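# Re-mesh the clamp's lower jaw and close both on bar

## Task

The clamp has two jaws on racks driven by one common pinion, and the lower jaw was refitted one or more teeth off, so the two jaws do not reach the bar at the same moment. Opening the clamp all the way lets that lower jaw come free of the pinion. Re-engage it at the correct position so the jaws move in step, then close both jaws so they grip the bar, and leave it that way without the robot holding it.

## Robot and tools

Robot: two six-joint arms, left_arm and right_arm, each ending in a two-finger gripper. The fingers point along the gripper's +z axis and open and close along its y axis. A block sticks out about 10 cm from the last joint toward the gripper's +x and turns with it. end_effector_position is the spot between the closed pads; closed fingertips reach about 19 mm past it.

Frames: the scene frame has its origin at table-top height midway between the nominal bases, +z up, +x out over the table, left_arm on the +y side (arm names do not match image sides). Hand poses, velocities and targets printed for an arm are in that arm's own base frame. Movement offsets are taken along the axes of that arm's current Hand target. Printed positions may be off by a few centimetres.

The 18-number row (used by execute_actions and move): one flat list covering both arms, each number in [-1, 1]. First 9 are left_arm: dx, dy, dz, rx, ry, rz, then left_gripper position, force_limit, speed; next 9 are the same for right_arm/right_gripper. dx..rz are an offset, not a pose: measured from the Hand target at the start of the action or move, along that target's axes; 1.0 equals 0.6 m or 180 degrees; rx, ry, rz form one rotation vector. Within one action every row counts from the same start, but a new action or call starts from the updated Hand target, so resending an offset moves further. Six zeros re-command the current Hand target (useful to end a push or to ask again for a pose the gripper fell short of). Gripper numbers are absolute: position +1 = fully open (85 mm), about -0.8 = pads touching, -1 = close until blocked; force_limit and speed scale grip force (roughly 30 to 245 N per pad) and closing rate (about 20, 85, 150 mm/s at -1, 0, +1). Always resend the previous gripper numbers to leave a gripper alone; 0 is itself a command. A new force_limit or speed takes effect only after a position change of at least 0.01.

Tools:
- execute_actions(actions, cameras): actions is a list of actions, each a table of up to 15 rows of 18 numbers, one row per 1/30 s step; a short table repeats its last row. An empty list returns state plus images and scene info.
- move(target, speed, blend, stop_force, zero, blocking, cameras): target is one 18-number row or a list of up to 15 rows, all offsets counted from the same starting Hand targets. speed in m/s, 0.002 to 3.6 (default 0.25), turn rate capped at twice that in rad/s; blend in m rounds corners; stop_force in N, 3 to 120, ends an arm's path when its wrist sensor feels that much resistance; zero (default true) rezeroes before the move; blocking=false returns after about 0.5 s while the move continues (not allowed with stop_force). Paths are straight, do not avoid obstacles, and last 0.5 to 10 s. Result adds a 'move:' line: done, off_target, moving, held or fault, plus limits (paced = pose clipped, held = steps withheld).
- wait(seconds 0 to 10), stop() to brake a running move, zoom_image(camera, region [x0,y0,x1,y1] pixels, up to 504x504) on cam_high, cam_low, cam_left_wrist or cam_right_wrist, zero_wrist_force(arm), finished_scene(scene 1 or 2).

Results: Hand target (last commanded pose after clipping, the base for next offsets), end_effector_position in metres, quat_wxyz, velocities, joint positions and torques, Wrist force/torque along the gripper's axes (a surface push reads as force into the arm), motor temperatures, Tool commands, position_measured in counts (3 open, 78 ≈ 60 mm, 130 ≈ 40 mm, 180 ≈ 20 mm, 230 pads touching) and object_status: 0 moving, 1 blocked while opening, 2 blocked while closing (a grip), 3 reached the commanded position or fully shut.

Limits and hazards: each step the commanded orientation is clipped to within 32 degrees of the measured one; joints follow via damped inverse kinematics. Arms are stiff: aiming even slightly beyond a solid contact can trigger a fault stop of 10 s (torque limits 132 N m for the three big joints, 24.6 N m for wrists; net external force around 150 N). Overheated motors (70 °C warning, 85 °C stop) come from holding loads, stretched poses or pushing at unreachable targets. A clearance check holds back commands bringing the arms too close; a press between the arms or a gripper closing on the other's fingers can fail the scene. Avoid paths near an arm's own base. Don't drop or knock parts off the table, hit fixed objects, slam, or grip hard on a part still resting on something. The clamp must stay shut on the bar after release before calling finished_scene.

Each tool is called after ">>>" as name(argument=value, ...), one argument or row to a line, values as JSON.

## Session

>>> execute_actions(
  actions=[],
)

Scene clock: 0.00 s.
left_arm: end_effector_position=(+0.5102, -0.1585, +0.2546) position_measured=3 object_status=3 end_effector_quat_wxyz=(+0.049, -0.426, +0.902, -0.056) | right_arm: end_effector_position=(+0.2437, +0.5177, +0.0891) position_measured=3 object_status=3 end_effector_quat_wxyz=(+0.047, +0.875, +0.019, +0.481)
Joint positions: left_arm=[-0.565 -1.574 1.814 -1.958 -1.547 -1.445] | right_arm=[4.914 -1.962 -2.01 -1.151 0.62 -1.2]
Joint velocities: within noise
Joint torques (N m): no reading
Motor temperatures (°C): left_arm=[38 36 38 38 42 50] | right_arm=[31 33 39 35 38 55]
Wrist force (N): no reading
Wrist torque (N m): no reading
Wrist force, peak (N): no reading
Hand target: left_arm +0.5102, -0.1585, +0.2546; +0.049, -0.426, +0.902, -0.056 | right_arm +0.2437, +0.5177, +0.0891; +0.047, +0.875, +0.019, +0.481
Tool commands: left_gripper/position=+1.0 left_gripper/force_limit=+1.0 left_gripper/speed=+1.0 right_gripper/position=+1.0 right_gripper/force_limit=+1.0 right_gripper/speed=+1.0

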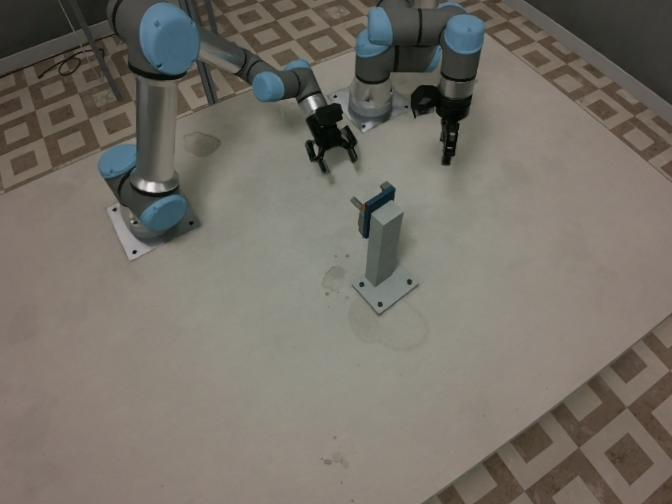

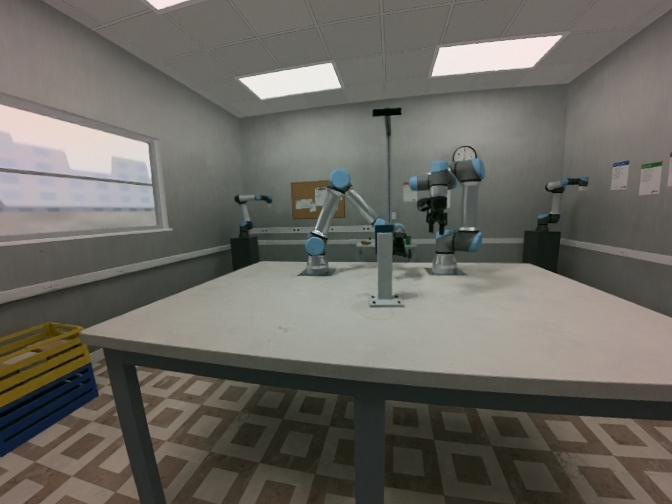

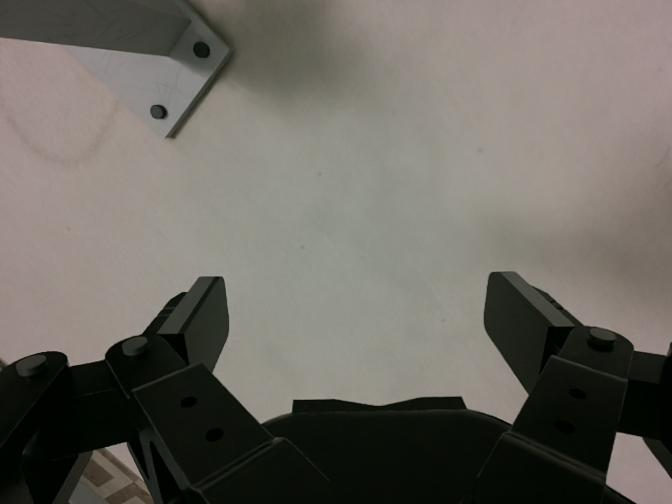

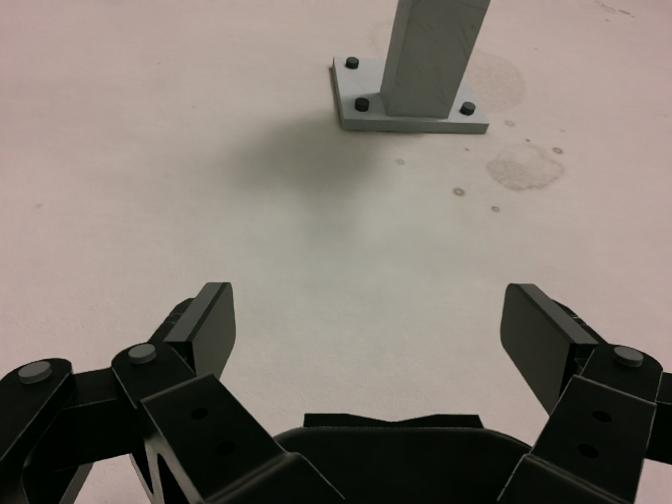

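>>> zoom_image(
  camera="cam_high",
  region=[320, 160, 440, 320],
)

>>> zoom_image(
  camera="cam_low",
  region=[340, 190, 440, 320],
)

Scaled by 3.150 from the camera's 672x504 image, which has a finer 960x720 frame.

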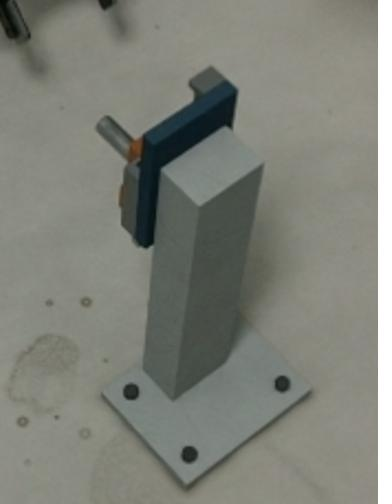

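Scaled by 3.877 from the camera's 672x504 image, which has a finer 960x720 frame.

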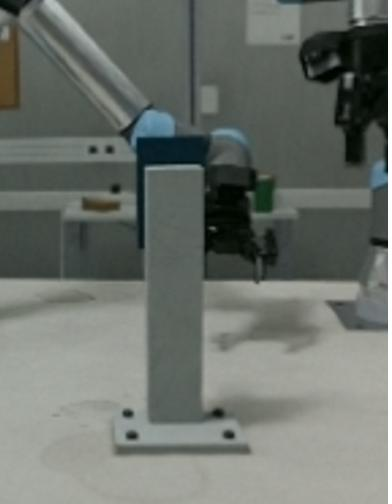

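>>> move(
  target=[0,0,0,0,0,0,1,1,1, 0.137,0.022,-0.185,0,0.15,0,1,1,1],
  cameras=["cam_right_wrist","cam_high"],
  speed=0.15,
)

Scene clock: 78.00 s.
left_arm: end_effector_position=(+0.5102, -0.1585, +0.2546) position_measured=3 object_status=3 end_effector_quat_wxyz=(+0.049, -0.426, +0.902, -0.056) | right_arm: end_effector_position=(+0.1940, +0.5183, +0.2187) position_measured=3 object_status=3 end_effector_quat_wxyz=(+0.042, +0.739, +0.030, +0.672)
Joint positions: left_arm=[-0.565 -1.574 1.814 -1.958 -1.547 -1.445] | right_arm=[5.085 -1.956 -1.771 -2.316 0.405 -0.324]
Joint torques (N m): left_arm=[-0.17 -27.12 -25.58 -3.24 -0.11 0.06] | right_arm=[11.57 25.75 28.19 -2.09 0.98 2.37]
Wrist force (N): left_arm=[0.0 -0.2 0.2] | right_arm=[-0.5 0.2 1.2]
Wrist torque (N m): left_arm=[-0.03 0.00 0.00] | right_arm=[0.10 -0.02 -0.01]
Wrist force, peak (N): left_arm=[0.1 0.1 0.5] | right_arm=[-0.5 0.3 1.5]
Hand target: left_arm +0.5102, -0.1585, +0.2546; +0.049, -0.426, +0.902, -0.056 | right_arm +0.1940, +0.5183, +0.2187; +0.042, +0.739, +0.030, +0.672
Off the commanded pose: left_arm 0.000 m, 0 deg | right_arm 0.000 m, 0 deg.
move: done
Images, in order (width x height): cam_high 672x504, cam_right_wrist 672x504.

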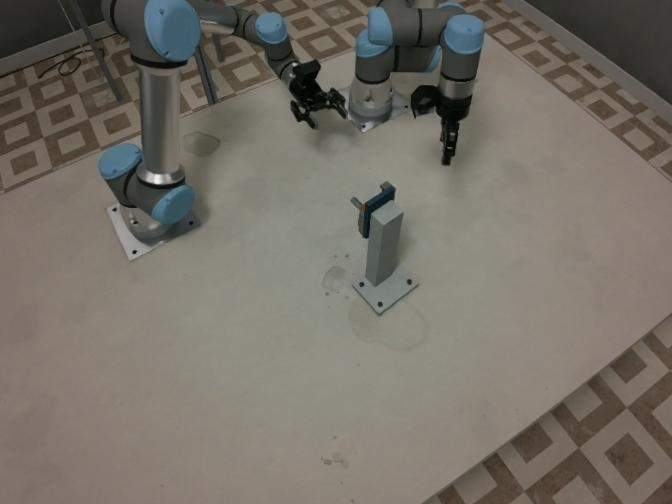

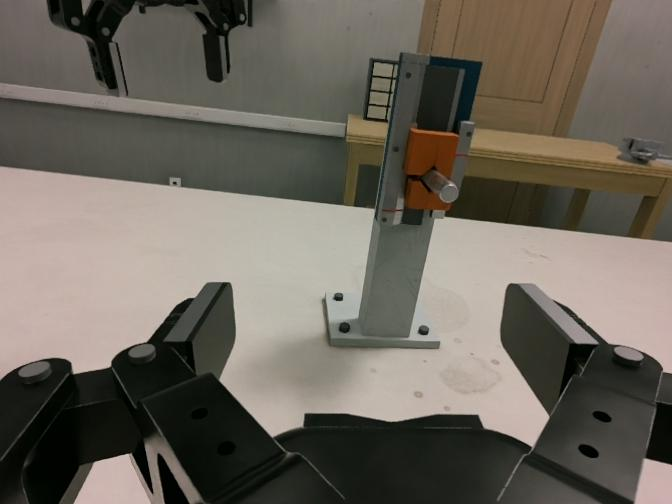

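>>> zoom_image(
  camera="cam_right_wrist",
  region=[350, 40, 510, 240],
)

Scaled by 2.520 from the camera's 672x504 image, which has a finer 960x720 frame.

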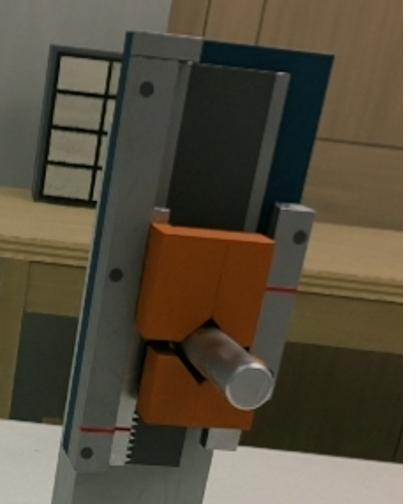

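>>> move(
  target=[0,0,0,0,0,0,1,1,1, 0.02,0.385,0.06,0.165,0.045,0.016,1,1,1],
  cameras=["cam_right_wrist","cam_high"],
  speed=0.15,
)

>>> zoom_image(
  camera="cam_high",
  region=[260, 100, 460, 320],
)

Scene clock: 127.43 s.
left_arm: end_effector_position=(+0.5102, -0.1585, +0.2546) position_measured=3 object_status=3 end_effector_quat_wxyz=(+0.049, -0.426, +0.902, -0.056) | right_arm: end_effector_position=(+0.2283, +0.2890, +0.2507) position_measured=3 object_status=3 end_effector_quat_wxyz=(-0.168, +0.676, +0.185, +0.693)
Joint positions: left_arm=[-0.565 -1.574 1.814 -1.958 -1.547 -1.445] | right_arm=[5.634 -0.909 -2.629 -2.784 0.417 0.006]
Joint torques (N m): left_arm=[-0.68 -27.64 -26.05 -3.32 -0.16 -0.12] | right_arm=[10.99 3.29 10.34 -3.11 1.5 -2.3]
Wrist force (N): left_arm=[0.0 -0.1 -0.2] | right_arm=[-0.7 0.2 1.1]
Wrist torque (N m): left_arm=[-0.02 -0.01 0.00] | right_arm=[0.08 0.01 0.14]
Wrist force, peak (N): left_arm=[0.2 -0.1 0.4] | right_arm=[-0.6 0.9 1.6]
Hand target: left_arm +0.5102, -0.1585, +0.2546; +0.049, -0.426, +0.902, -0.056 | right_arm +0.2283, +0.2889, +0.2507; -0.168, +0.676, +0.185, +0.693
Off the commanded pose: left_arm 0.000 m, 0 deg | right_arm 0.000 m, 0 deg.
move: done
Images, in order (width x height): cam_high 672x504, cam_right_wrist 672x504.

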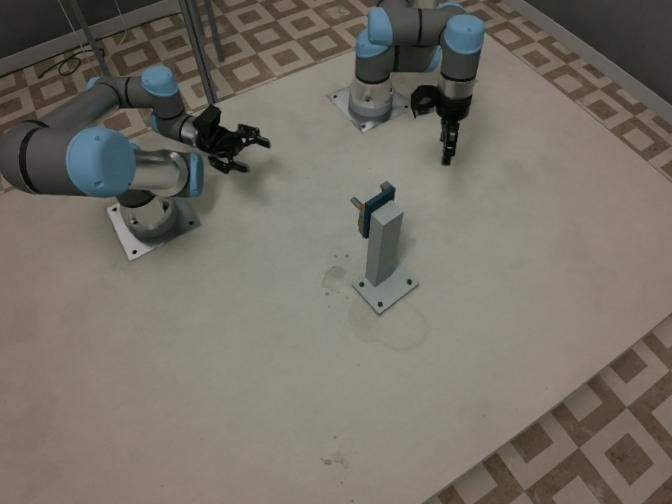

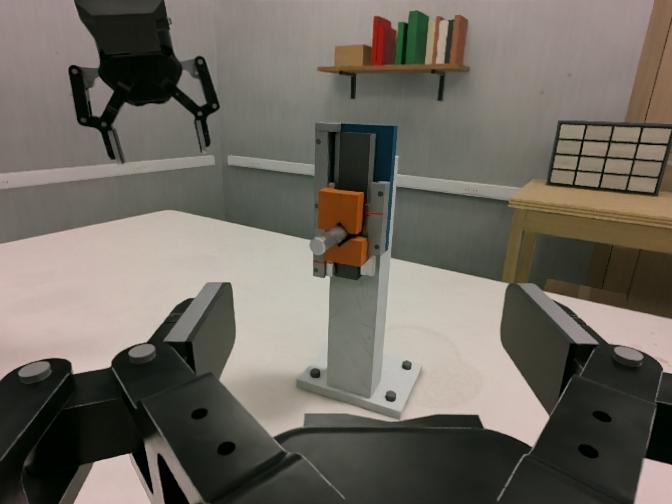

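Scaled by 2.291 from the camera's 672x504 image, which has a finer 960x720 frame.

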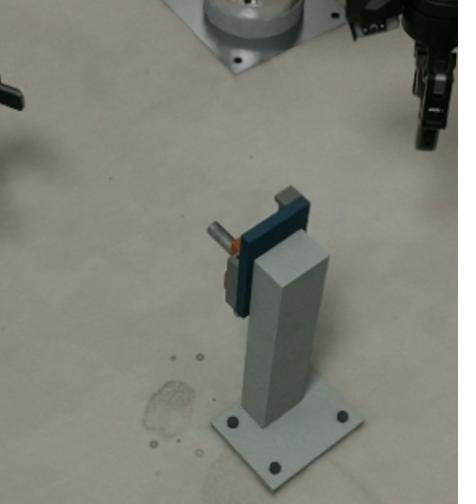

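>>> zoom_image(
  camera="cam_right_wrist",
  region=[290, 110, 420, 290],
)

Scaled by 2.800 from the camera's 672x504 image, which has a finer 960x720 frame.

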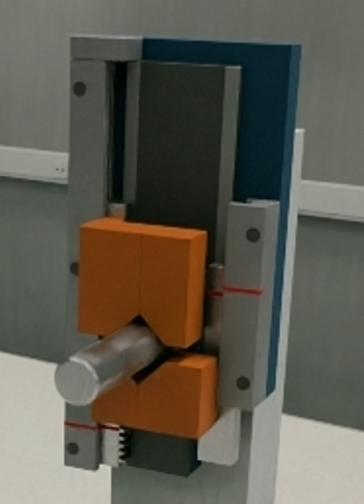

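>>> move(
  target=[0,0,0,0,0,0,1,1,1, -0.083,-0.047,0.328,-0.118,-0.006,0.009,1,1,1],
  cameras=["cam_right_wrist","cam_high"],
  speed=0.15,
)

>>> zoom_image(
  camera="cam_right_wrist",
  region=[240, 30, 440, 350],
)

Scene clock: 284.93 s.
left_arm: end_effector_position=(+0.5102, -0.1585, +0.2546) position_measured=3 object_status=3 end_effector_quat_wxyz=(+0.049, -0.426, +0.902, -0.056) | right_arm: end_effector_position=(+0.3882, +0.4079, +0.2032) position_measured=3 object_status=3 end_effector_quat_wxyz=(-0.048, +0.705, +0.047, +0.706)
Joint positions: left_arm=[-0.565 -1.574 1.814 -1.958 -1.547 -1.445] | right_arm=[4.712 -1.79 -2.129 -2.347 -0.135 -0.015]
Joint torques (N m): left_arm=[0.01 -27.14 -26.47 -3.41 -0.16 -0.37] | right_arm=[-12.75 16.98 27.49 -1.81 -1.89 2.52]
Wrist force (N): left_arm=[0.1 0.1 0.0] | right_arm=[-0.3 0.7 1.3]
Wrist torque (N m): left_arm=[0.01 -0.02 0.00] | right_arm=[0.16 -0.05 -0.01]
Wrist force, peak (N): left_arm=[0.1 -0.4 0.2] | right_arm=[-0.8 -0.4 2.1]
Hand target: left_arm +0.5102, -0.1585, +0.2546; +0.049, -0.426, +0.902, -0.056 | right_arm +0.3882, +0.4079, +0.2032; -0.048, +0.705, +0.047, +0.706
Off the commanded pose: left_arm 0.000 m, 0 deg | right_arm 0.000 m, 0 deg.
move: done
Images, in order (width x height): cam_high 672x504, cam_right_wrist 672x504.

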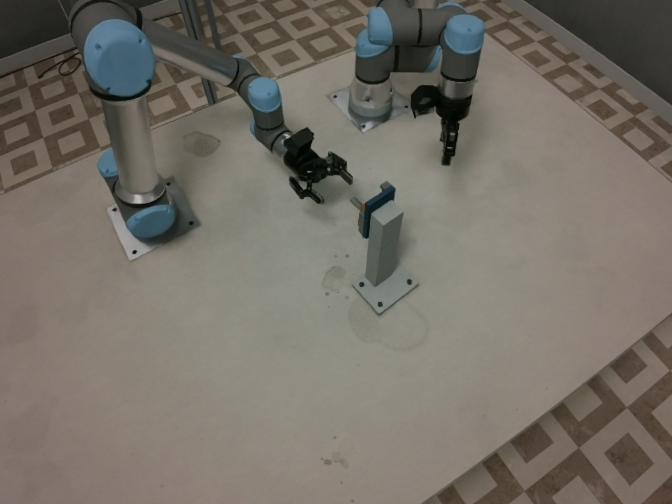

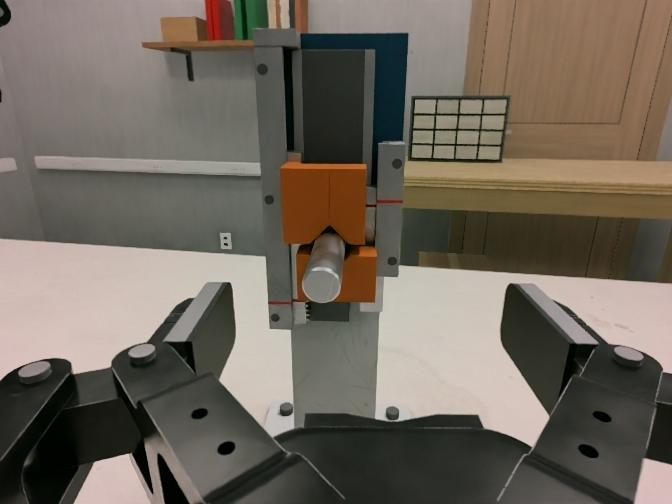

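Scaled by 1.575 from the camera's 672x504 image, which has a finer 960x720 frame.

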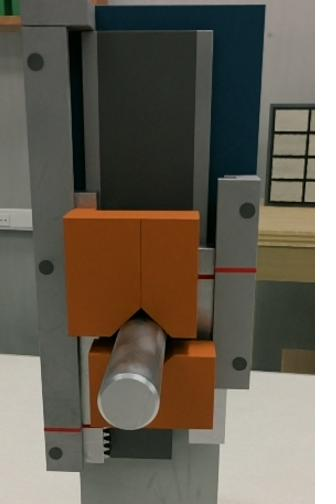

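>>> zoom_image(
  camera="cam_right_wrist",
  region=[340, 130, 420, 330],
)

>>> zoom_image(
  camera="cam_right_wrist",
  region=[250, 230, 400, 340],
)

>>> zoom_image(
  camera="cam_right_wrist",
  region=[240, 20, 420, 180],
)

Scaled by 2.520 from the camera's 672x504 image, which has a finer 960x720 frame.

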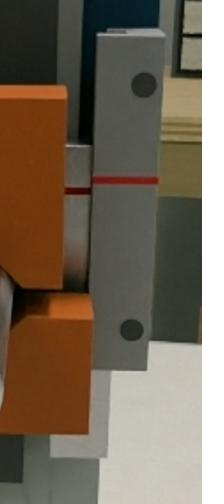

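Scaled by 3.360 from the camera's 672x504 image, which has a finer 960x720 frame.

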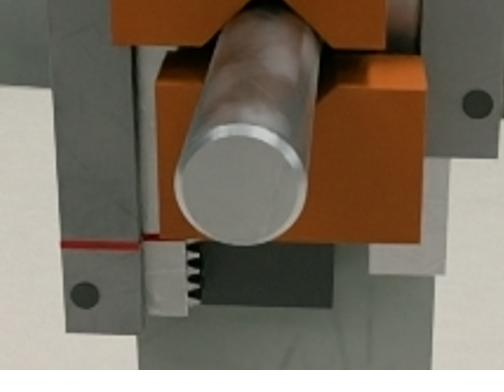

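Scaled by 2.800 from the camera's 672x504 image, which has a finer 960x720 frame.

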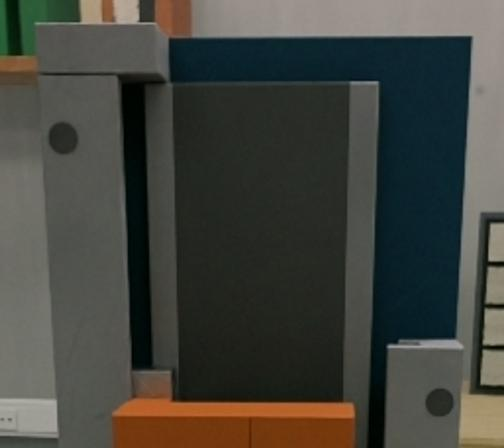

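>>> move(
  target=[0,0,0,0,0,0,1,1,1, -0.045,-0.002,0.0335,0,0.108,0,1,1,1],
  cameras=["cam_right_wrist"],
  speed=0.1,
)

>>> zoom_image(
  camera="cam_right_wrist",
  region=[230, 150, 430, 350],
)

Scene clock: 405.37 s.
left_arm: end_effector_position=(+0.5102, -0.1585, +0.2546) position_measured=3 object_status=3 end_effector_quat_wxyz=(+0.049, -0.426, +0.902, -0.056) | right_arm: end_effector_position=(+0.4081, +0.4119, +0.1763) position_measured=3 object_status=3 end_effector_quat_wxyz=(-0.056, +0.576, +0.038, +0.815)
Joint positions: left_arm=[-0.565 -1.574 1.814 -1.958 -1.547 -1.445] | right_arm=[4.622 -2.118 -2.37 -0.784 -0.406 -0.971]
Joint torques (N m): left_arm=[0.11 -27.74 -25.99 -3.49 -0.28 -0.33] | right_arm=[-12.97 24.56 17.69 4.72 -3.54 -2.28]
Wrist force (N): left_arm=[-0.2 0.1 0.0] | right_arm=[-0.4 0.0 1.6]
Wrist torque (N m): left_arm=[0.02 0.03 0.00] | right_arm=[0.11 -0.10 0.15]
Wrist force, peak (N): left_arm=[-0.2 -0.3 0.3] | right_arm=[-0.8 0.6 1.8]
Hand target: left_arm +0.5102, -0.1585, +0.2546; +0.049, -0.426, +0.902, -0.056 | right_arm +0.4081, +0.4119, +0.1762; -0.055, +0.575, +0.038, +0.815
Off the commanded pose: left_arm 0.000 m, 0 deg | right_arm 0.000 m, 0 deg.
move: done
Images, in order (width x height): cam_right_wrist 672x504.

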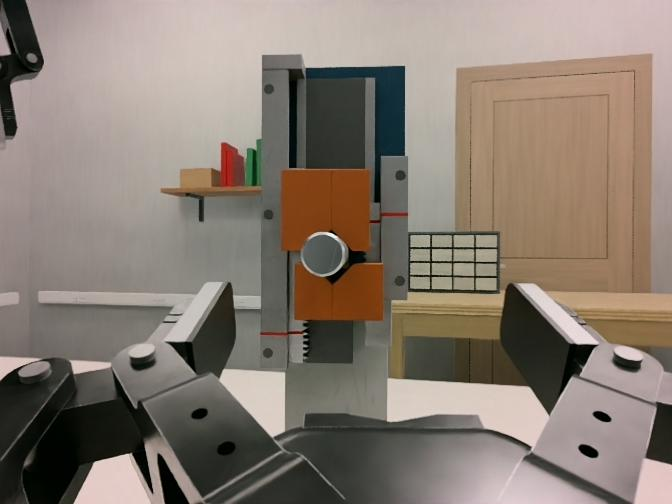

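Scaled by 2.520 from the camera's 672x504 image, which has a finer 960x720 frame.

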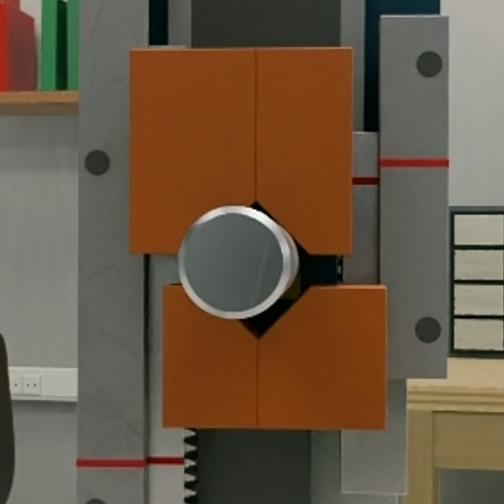

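>>> move(
  target=[0.047,-0.028,0.1295,0.217,0.560,-0.222,1,1,1, 0,0,0,0,0,0,1,1,1],
  cameras=["cam_left_wrist","cam_high"],
  speed=0.2,
)

>>> zoom_image(
  camera="cam_left_wrist",
  region=[230, 150, 430, 350],
)

Scene clock: 513.27 s.
left_arm: end_effector_position=(+0.5128, -0.1822, +0.2043) position_measured=3 object_status=3 end_effector_quat_wxyz=(-0.377, -0.483, +0.639, -0.465) | right_arm: end_effector_position=(+0.4081, +0.4119, +0.1763) position_measured=3 object_status=3 end_effector_quat_wxyz=(-0.056, +0.576, +0.038, +0.815)
Joint positions: left_arm=[-0.134 -1.161 2.06 -2.796 -2.837 -1.67] | right_arm=[4.622 -2.118 -2.37 -0.784 -0.406 -0.971]
Joint torques (N m): left_arm=[-8.42 -49.7 -25.05 -1.2 -0.36 1.55] | right_arm=[-12.81 21.96 17.9 4.8 -3.59 -2.01]
Wrist force (N): left_arm=[-1.2 0.4 0.0] | right_arm=[-0.4 -0.1 1.4]
Wrist torque (N m): left_arm=[-0.29 0.00 0.38] | right_arm=[0.11 -0.12 0.15]
Wrist force, peak (N): left_arm=[-4.2 1.1 0.0] | right_arm=[-0.7 -0.3 1.8]
Hand target: left_arm +0.5128, -0.1822, +0.2043; -0.377, -0.483, +0.639, -0.464 (not the last commanded pose) | right_arm +0.4081, +0.4119, +0.1763; -0.056, +0.576, +0.038, +0.815
Off the commanded pose: left_arm 0.029 m, 40 deg | right_arm 0.000 m, 0 deg.
move: held (left_arm; a check stopped the path); limits=held
pose unreachable (left arm): on one or more control steps of this call, first in action 0 (counted from 0), this arm could not follow its commanded pose, so it was not sent that pose on those steps. It may still have moved: this result reports where it is.
cause: moving toward the commanded pose would bring two parts of the arm too close to each other (its gripper and another part of the arm, with joints 4 (wrist 1) to 6 (wrist 3) between them, 8 mm apart when it was first held).
Images, in order (width x height): cam_high 672x504, cam_left_wrist 672x504.

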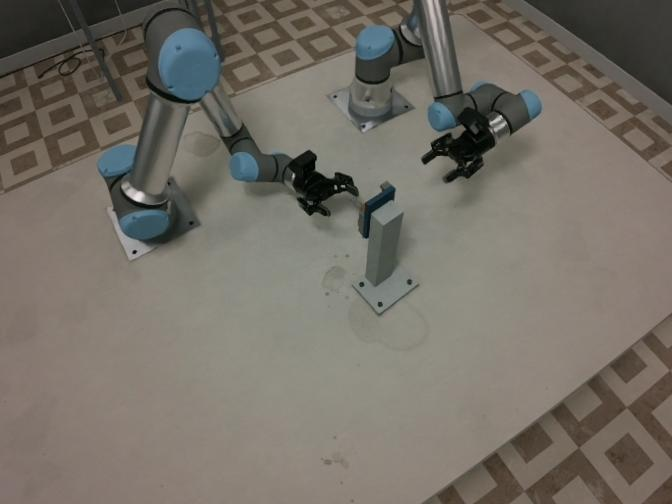

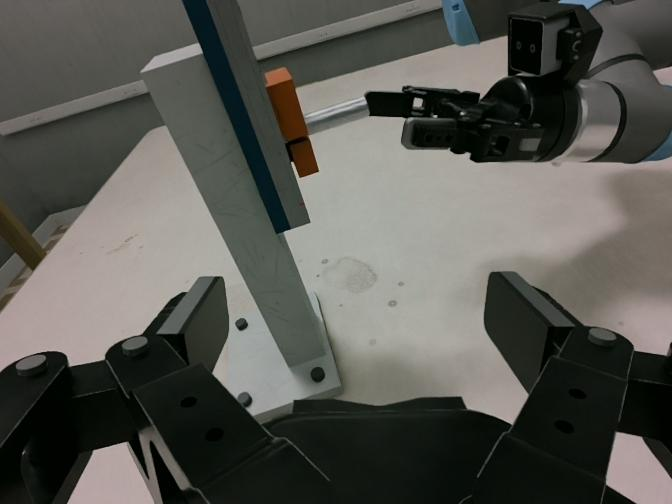

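Scaled by 2.520 from the camera's 672x504 image, which has a finer 960x720 frame.

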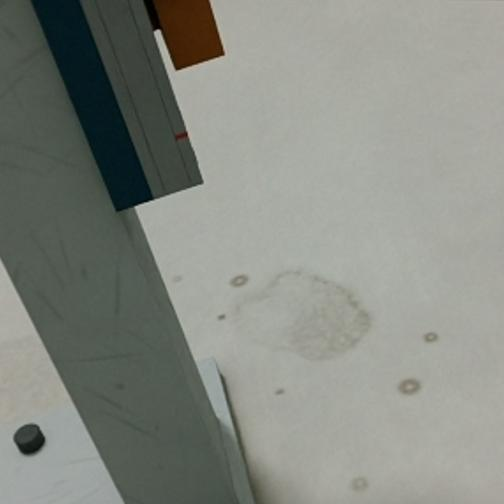

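>>> zoom_image(
  camera="cam_left_wrist",
  region=[200, 0, 400, 240],
)

Scaled by 2.100 from the camera's 672x504 image, which has a finer 960x720 frame.

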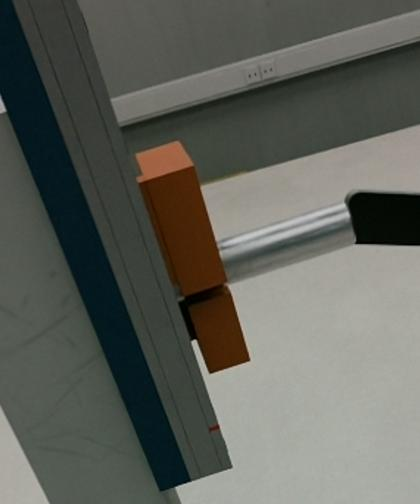

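>>> move(
  target=[0,0,0,0,0,0,1,1,1, -0.0387,0.0038,0.0955,-0.0082,0.0305,-0.0043,1,1,1],
  cameras=["cam_right_wrist","cam_left_wrist"],
  speed=0.06,
)

>>> zoom_image(
  camera="cam_left_wrist",
  region=[200, 0, 440, 240],
)

Scene clock: 634.97 s.
left_arm: end_effector_position=(+0.5128, -0.1822, +0.2043) position_measured=3 object_status=3 end_effector_quat_wxyz=(-0.377, -0.483, +0.639, -0.465) | right_arm: end_effector_position=(+0.4694, +0.4179, +0.1736) position_measured=3 object_status=3 end_effector_quat_wxyz=(-0.044, +0.536, +0.029, +0.842)
Joint positions: left_arm=[-0.134 -1.161 2.06 -2.796 -2.837 -1.67] | right_arm=[4.463 -2.215 -2.227 -0.911 -0.556 -0.851]
Joint torques (N m): left_arm=[-8.35 -50.99 -23.07 -1.66 -0.56 1.49] | right_arm=[-12.25 27.12 19.64 0.4 -3.15 2.46]
Wrist force (N): left_arm=[-1.1 0.2 -0.1] | right_arm=[-0.8 0.5 1.6]
Wrist torque (N m): left_arm=[-0.31 -0.01 0.37] | right_arm=[0.19 -0.09 0.00]
Wrist force, peak (N): left_arm=[-1.4 0.4 -0.2] | right_arm=[-1.3 0.1 1.7]
Hand target: left_arm +0.5128, -0.1822, +0.2043; -0.377, -0.483, +0.639, -0.465 | right_arm +0.4696, +0.4179, +0.1735; -0.044, +0.536, +0.029, +0.842
Off the commanded pose: left_arm 0.000 m, 0 deg | right_arm 0.000 m, 0 deg.
move: done
Images, in order (width x height): cam_left_wrist 672x504, cam_right_wrist 672x504.

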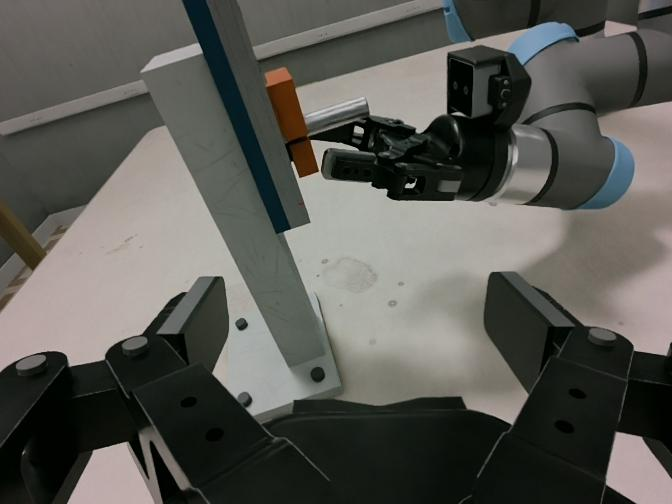

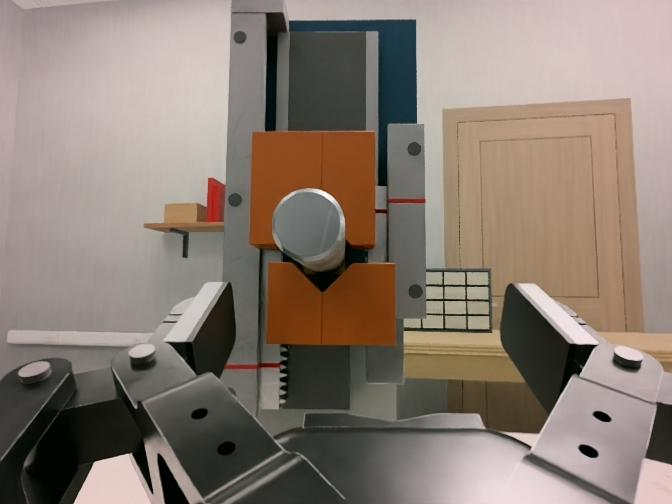

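Scaled by 2.100 from the camera's 672x504 image, which has a finer 960x720 frame.

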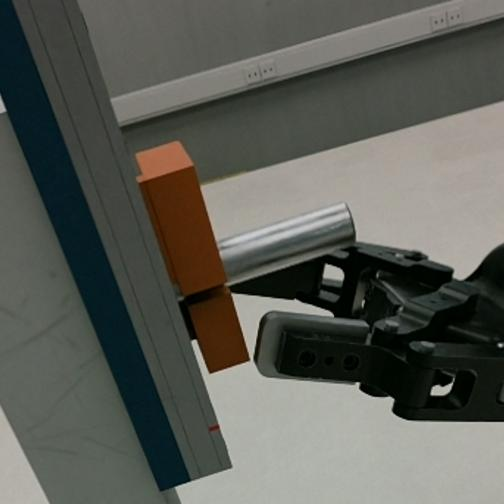

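>>> move(
  target=[0,0,0,0,0,0,1,1,1, -0.0197,-0.0012,0.0423,0,0,0,1,1,1],
  cameras=["cam_right_wrist","cam_left_wrist"],
  speed=0.03,
  stop_force=12,
)

>>> zoom_image(
  camera="cam_left_wrist",
  region=[200, 0, 440, 240],
)

Scene clock: 654.93 s.
left_arm: end_effector_position=(+0.5128, -0.1822, +0.2043) position_measured=3 object_status=3 end_effector_quat_wxyz=(-0.377, -0.483, +0.639, -0.465) | right_arm: end_effector_position=(+0.4877, +0.4202, +0.1736) position_measured=3 object_status=3 end_effector_quat_wxyz=(-0.044, +0.536, +0.028, +0.842)
Joint positions: left_arm=[-0.134 -1.161 2.06 -2.796 -2.837 -1.67] | right_arm=[4.424 -2.217 -2.187 -0.995 -0.579 -0.796]
Joint torques (N m): left_arm=[-7.17 -51 -25.23 -1.66 -0.62 1.42] | right_arm=[8.45 52.22 0.96 4.99 -1.51 -2.04]
Wrist force (N): left_arm=[-0.8 0.5 0.0] | right_arm=[1.7 0.8 -3.2]
Wrist torque (N m): left_arm=[-0.26 -0.05 0.38] | right_arm=[0.48 -0.26 0.23]
Wrist force, peak (N): left_arm=[-1.4 0.6 -0.3] | right_arm=[38.4 11.6 -76.8]
Hand target: left_arm +0.5128, -0.1822, +0.2043; -0.377, -0.483, +0.639, -0.465 | right_arm +0.4877, +0.4202, +0.1736; -0.044, +0.536, +0.028, +0.842 (not the last commanded pose)
Off the commanded pose: left_arm 0.000 m, 0 deg | right_arm 0.010 m, 0 deg.
move: contact (right_arm)
Images, in order (width x height): cam_left_wrist 672x504, cam_right_wrist 672x504.

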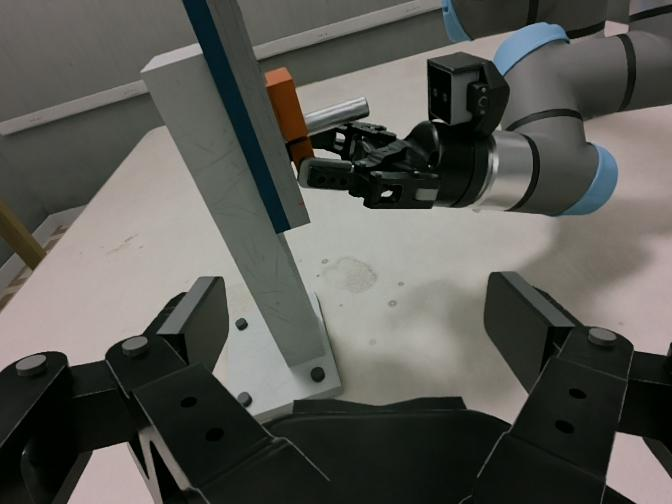

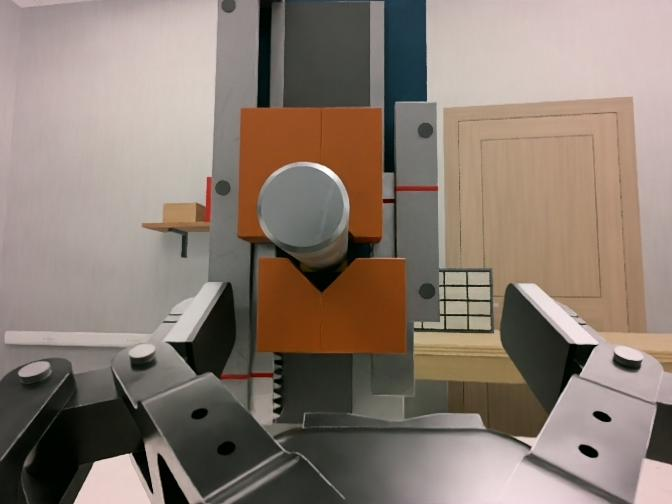

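Scaled by 2.100 from the camera's 672x504 image, which has a finer 960x720 frame.

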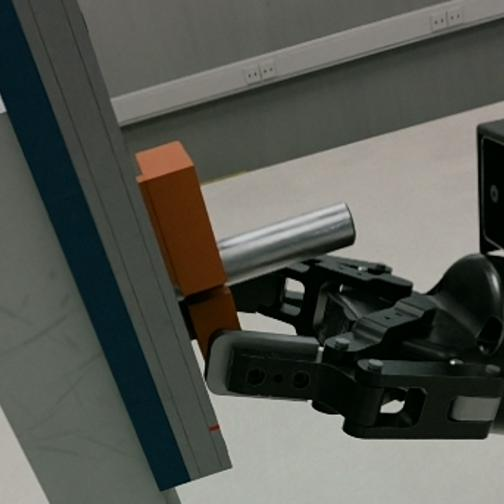

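>>> move(
  target=[0,0,0,0,0,0,1,1,1, 0.0128,-0.0013,-0.0198,0,0,0,1,1,1],
  cameras=["cam_right_wrist","cam_left_wrist"],
  speed=0.03,
)

>>> zoom_image(
  camera="cam_left_wrist",
  region=[200, 0, 440, 240],
)

Scene clock: 709.23 s.
left_arm: end_effector_position=(+0.5128, -0.1822, +0.2043) position_measured=3 object_status=3 end_effector_quat_wxyz=(-0.377, -0.483, +0.639, -0.465) | right_arm: end_effector_position=(+0.4738, +0.4195, +0.1755) position_measured=3 object_status=3 end_effector_quat_wxyz=(-0.044, +0.536, +0.028, +0.842)
Joint positions: left_arm=[-0.134 -1.161 2.06 -2.796 -2.837 -1.67] | right_arm=[4.454 -2.211 -2.215 -0.937 -0.561 -0.839]
Joint torques (N m): left_arm=[-7.55 -51.3 -25.52 -1.86 -0.59 1.26] | right_arm=[11.48 50.29 2.04 5.02 0.42 -1.91]
Wrist force (N): left_arm=[-1.2 0.4 0.0] | right_arm=[-0.4 1.4 0.3]
Wrist torque (N m): left_arm=[-0.28 0.01 0.37] | right_arm=[0.33 -0.13 0.16]
Wrist force, peak (N): left_arm=[-1.4 0.8 -0.2] | right_arm=[1.1 0.6 -3.8]
Hand target: left_arm +0.5128, -0.1822, +0.2043; -0.377, -0.483, +0.639, -0.465 | right_arm +0.4737, +0.4195, +0.1755; -0.044, +0.536, +0.028, +0.842
Off the commanded pose: left_arm 0.000 m, 0 deg | right_arm 0.000 m, 0 deg.
move: done
Images, in order (width x height): cam_left_wrist 672x504, cam_right_wrist 672x504.

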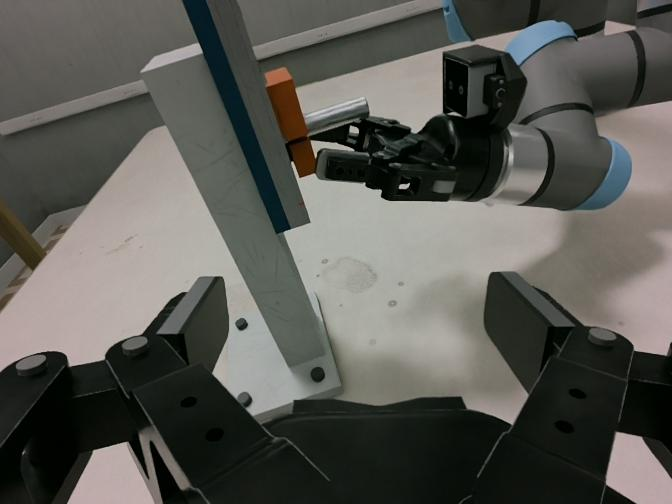

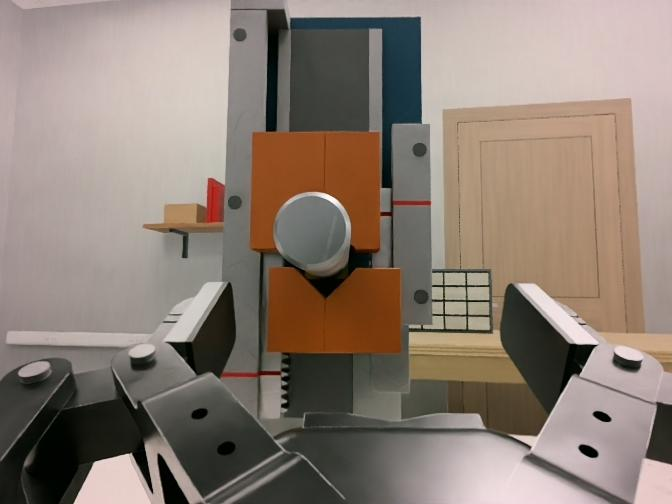

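Scaled by 2.100 from the camera's 672x504 image, which has a finer 960x720 frame.

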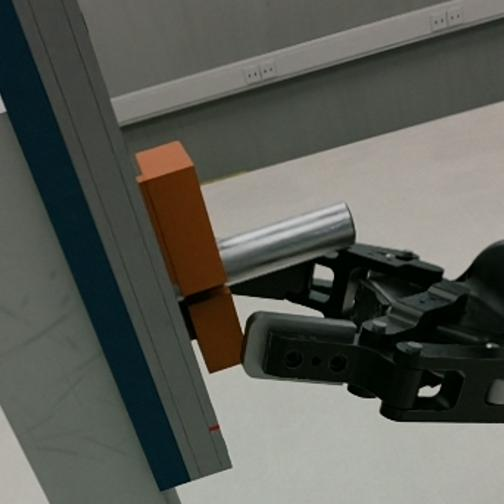

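>>> move(
  target=[0,0,0,0,0,0,1,1,1, 0.0021,-0.0163,-0.0045,0,0,0,1,1,1],
  speed=0.03,
)

>>> execute_actions(
  actions=[
    [[0,0,0,0,0,0,1,1,1, 0,0,0,0,0,0,0.1,-1,-0.8]],
  ],
  cameras=["cam_right_wrist","cam_left_wrist"],
)

>>> zoom_image(
  camera="cam_left_wrist",
  region=[200, 0, 440, 240],
)

Scene clock: 741.87 s.
left_arm: end_effector_position=(+0.5128, -0.1822, +0.2043) position_measured=3 object_status=3 end_effector_quat_wxyz=(-0.377, -0.483, +0.639, -0.465) | right_arm: end_effector_position=(+0.4698, +0.4287, +0.1755) position_measured=3 object_status=3 end_effector_quat_wxyz=(-0.044, +0.536, +0.028, +0.842) end_effector_velocity=(+0.000, +0.002, +0.000) end_effector_angular_velocity=(-0.002, -0.001, -0.001)
Joint positions: left_arm=[-0.134 -1.161 2.06 -2.796 -2.837 -1.67] | right_arm=[4.468 -2.219 -2.201 -0.925 -0.553 -0.86]
Joint velocities: left_arm=[within noise] | right_arm=[0.002 -0.003 0.004 0.001 0.001 -0.005]
Joint torques (N m): left_arm=[-7.6 -51.04 -23.84 -1.44 -0.76 1.45] | right_arm=[12.33 28.5 20.24 5.13 0.12 -2.41]
Wrist force (N): left_arm=[-0.9 0.5 -0.1] | right_arm=[-0.3 1.5 0.6]
Wrist torque (N m): left_arm=[-0.26 -0.03 0.38] | right_arm=[0.35 -0.14 0.17]
Wrist force, peak (N): left_arm=[-1.4 0.7 -0.2] | right_arm=[-0.5 1.7 0.5]
Hand target: left_arm +0.5128, -0.1822, +0.2043; -0.377, -0.483, +0.639, -0.465 | right_arm +0.4697, +0.4289, +0.1755; -0.044, +0.536, +0.028, +0.842
Off the commanded pose: left_arm 0.000 m, 0 deg | right_arm 0.000 m, 0 deg.
move: done

Scene clock: 743.47 s.
left_arm: end_effector_position=(+0.5128, -0.1822, +0.2043) position_measured=3 object_status=3 end_effector_quat_wxyz=(-0.377, -0.483, +0.639, -0.465) | right_arm: end_effector_position=(+0.4697, +0.4289, +0.1755) position_measured=117 object_status=0 end_effector_quat_wxyz=(-0.044, +0.536, +0.028, +0.842)
Joint positions: left_arm=[-0.134 -1.161 2.06 -2.796 -2.837 -1.67] | right_arm=[4.468 -2.219 -2.201 -0.925 -0.553 -0.86]
Joint torques (N m): left_arm=[-7.67 -50.24 -25.08 -1.72 -0.64 1.38] | right_arm=[11.1 26.58 19.92 4.96 0.34 -2.18]
Wrist force (N): left_arm=[-0.9 0.6 0.0] | right_arm=[-0.6 1.3 0.1]
Wrist torque (N m): left_arm=[-0.25 -0.04 0.37] | right_arm=[0.32 -0.12 0.17]
Wrist force, peak (N): left_arm=[-1.4 0.5 -0.1] | right_arm=[-0.4 1.6 0.7]
Hand target: left_arm +0.5128, -0.1822, +0.2043; -0.377, -0.483, +0.639, -0.465 | right_arm +0.4697, +0.4289, +0.1755; -0.044, +0.536, +0.028, +0.842
Off the commanded pose: left_arm 0.000 m, 0 deg | right_arm 0.000 m, 0 deg.
Images, in order (width x height): cam_left_wrist 672x504, cam_right_wrist 672x504.

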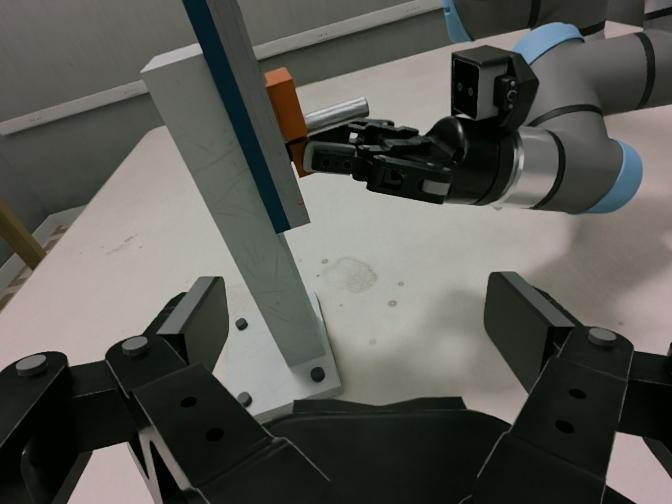

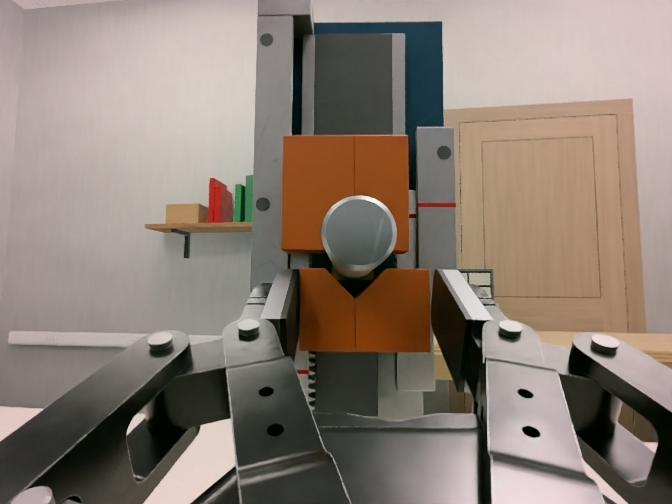

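Scaled by 2.100 from the camera's 672x504 image, which has a finer 960x720 frame.

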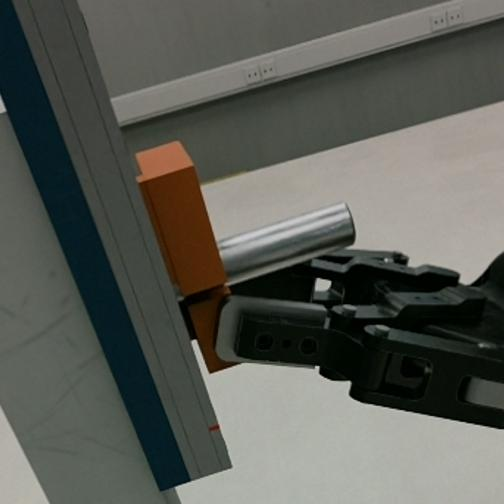

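>>> execute_actions(
  actions=[
    [[0,0,0,0,0,0,1,1,1, 0,0,0,0,0,0,-1,-1,-1]],
    [[0,0,0,0,0,0,1,1,1, 0,0,0,0,0,0,-1,-1,-1]],
  ],
  cameras=["cam_right_wrist"],
)

Scene clock: 751.67 s.
left_arm: end_effector_position=(+0.5128, -0.1822, +0.2043) position_measured=3 object_status=3 end_effector_quat_wxyz=(-0.377, -0.483, +0.639, -0.465) | right_arm: end_effector_position=(+0.4697, +0.4290, +0.1755) position_measured=126 object_status=2 end_effector_quat_wxyz=(-0.044, +0.536, +0.028, +0.842)
Joint positions: left_arm=[-0.134 -1.161 2.06 -2.796 -2.837 -1.67] | right_arm=[4.468 -2.219 -2.201 -0.925 -0.553 -0.86]
Joint torques (N m): left_arm=[-6.86 -50.7 -25.29 -1.55 -0.75 1.34] | right_arm=[-35.33 47.63 -4.01 5.02 5.46 -1.85]
Wrist force (N): left_arm=[-0.9 0.6 -0.1] | right_arm=[0.7 -33.0 -16.9]
Wrist torque (N m): left_arm=[-0.24 -0.04 0.38] | right_arm=[0.87 -0.24 0.20]
Wrist force, peak (N): left_arm=[-1.3 0.8 -0.1] | right_arm=[0.7 -33.0 -16.9]
Hand target: left_arm +0.5128, -0.1822, +0.2043; -0.377, -0.483, +0.639, -0.465 | right_arm +0.4697, +0.4289, +0.1755; -0.044, +0.536, +0.028, +0.842
Off the commanded pose: left_arm 0.000 m, 0 deg | right_arm 0.000 m, 0 deg.
Images, in order (width x height): cam_right_wrist 672x504.

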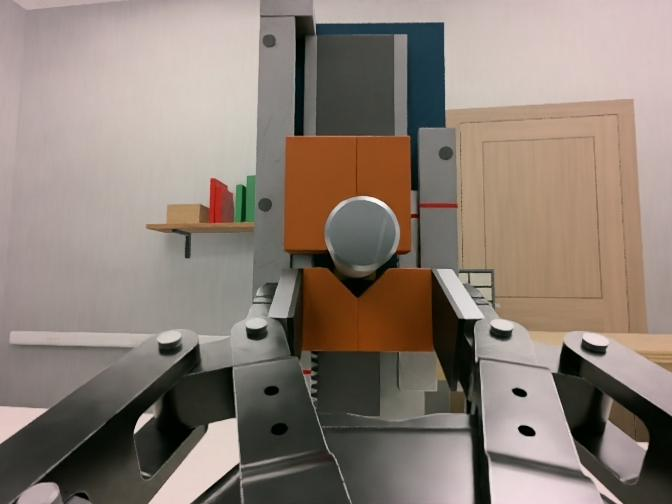

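>>> execute_actions(
  actions=[
    [[0,0,0,0,0,0,1,1,1, 0,-0.0009,-0.0006,0,0,0,-1,-1,-1]],
  ],
)

Scene clock: 760.83 s.
left_arm: end_effector_position=(+0.5128, -0.1822, +0.2043) position_measured=3 object_status=3 end_effector_quat_wxyz=(-0.377, -0.483, +0.639, -0.465) | right_arm: end_effector_position=(+0.4694, +0.4294, +0.1753) position_measured=126 object_status=2 end_effector_quat_wxyz=(-0.044, +0.536, +0.028, +0.842)
Joint positions: left_arm=[-0.134 -1.161 2.06 -2.796 -2.837 -1.67] | right_arm=[4.469 -2.22 -2.2 -0.923 -0.552 -0.862]
Joint torques (N m): left_arm=[-6.24 -51.1 -25.02 -1.48 -0.8 1.42] | right_arm=[3.81 27.35 14.64 5.57 2.86 -2.09]
Wrist force (N): left_arm=[-0.9 0.4 0.0] | right_arm=[1.4 -14.3 2.0]
Wrist torque (N m): left_arm=[-0.27 -0.02 0.37] | right_arm=[0.83 -0.15 0.18]
Wrist force, peak (N): left_arm=[-1.3 0.8 0.2] | right_arm=[-1.7 -36.6 -15.8]
Hand target: left_arm +0.5128, -0.1822, +0.2043; -0.377, -0.483, +0.639, -0.465 | right_arm +0.4693, +0.4294, +0.1753; -0.044, +0.536, +0.028, +0.842
Off the commanded pose: left_arm 0.000 m, 0 deg | right_arm 0.000 m, 0 deg.

>>> move(
  target=[0,0,0,0,0,0,1,1,1, -0.00604,-0.0004,-0.00282,0,0,0,-1,-1,-1],
  speed=0.01,
  cameras=["cam_right_wrist", "cam_left_wrist"],
)

>>> zoom_image(
  camera="cam_left_wrist",
  region=[200, 0, 440, 240],
)

Scene clock: 770.70 s.
left_arm: end_effector_position=(+0.5128, -0.1822, +0.2043) position_measured=3 object_status=3 end_effector_quat_wxyz=(-0.377, -0.483, +0.639, -0.465) | right_arm: end_effector_position=(+0.4693, +0.4297, +0.1715) position_measured=126 object_status=2 end_effector_quat_wxyz=(-0.044, +0.536, +0.028, +0.842)
Joint positions: left_arm=[-0.134 -1.161 2.06 -2.796 -2.837 -1.67] | right_arm=[4.469 -2.231 -2.199 -0.913 -0.552 -0.862]
Joint torques (N m): left_arm=[-6.79 -51.05 -24.97 -1.57 -0.76 1.2] | right_arm=[9.54 28.14 18.5 4.77 1.27 -2.13]
Wrist force (N): left_arm=[-1.0 0.6 0.0] | right_arm=[1.5 -2.6 -0.2]
Wrist torque (N m): left_arm=[-0.25 -0.02 0.37] | right_arm=[0.27 0.10 0.11]
Wrist force, peak (N): left_arm=[-1.2 0.9 -0.1] | right_arm=[0.6 -14.2 2.1]
Hand target: left_arm +0.5128, -0.1822, +0.2043; -0.377, -0.483, +0.639, -0.465 | right_arm +0.4693, +0.4297, +0.1713; -0.044, +0.536, +0.028, +0.842
Off the commanded pose: left_arm 0.000 m, 0 deg | right_arm 0.000 m, 0 deg.
move: done
Images, in order (width x height): cam_left_wrist 672x504, cam_right_wrist 672x504.

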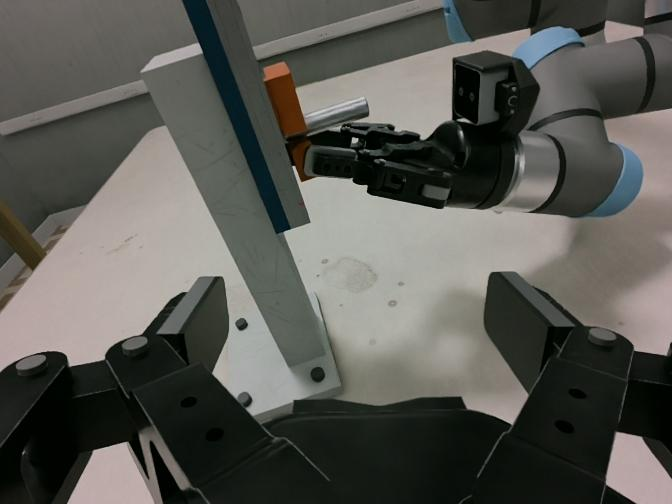

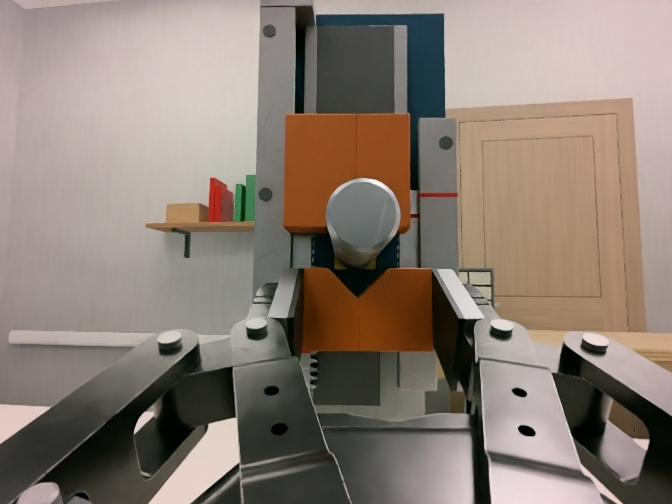

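Scaled by 2.100 from the camera's 672x504 image, which has a finer 960x720 frame.

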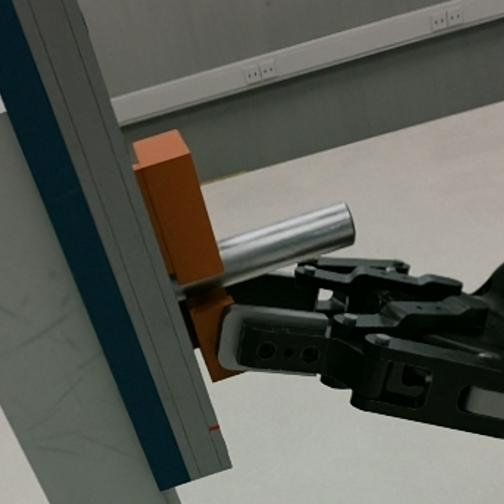

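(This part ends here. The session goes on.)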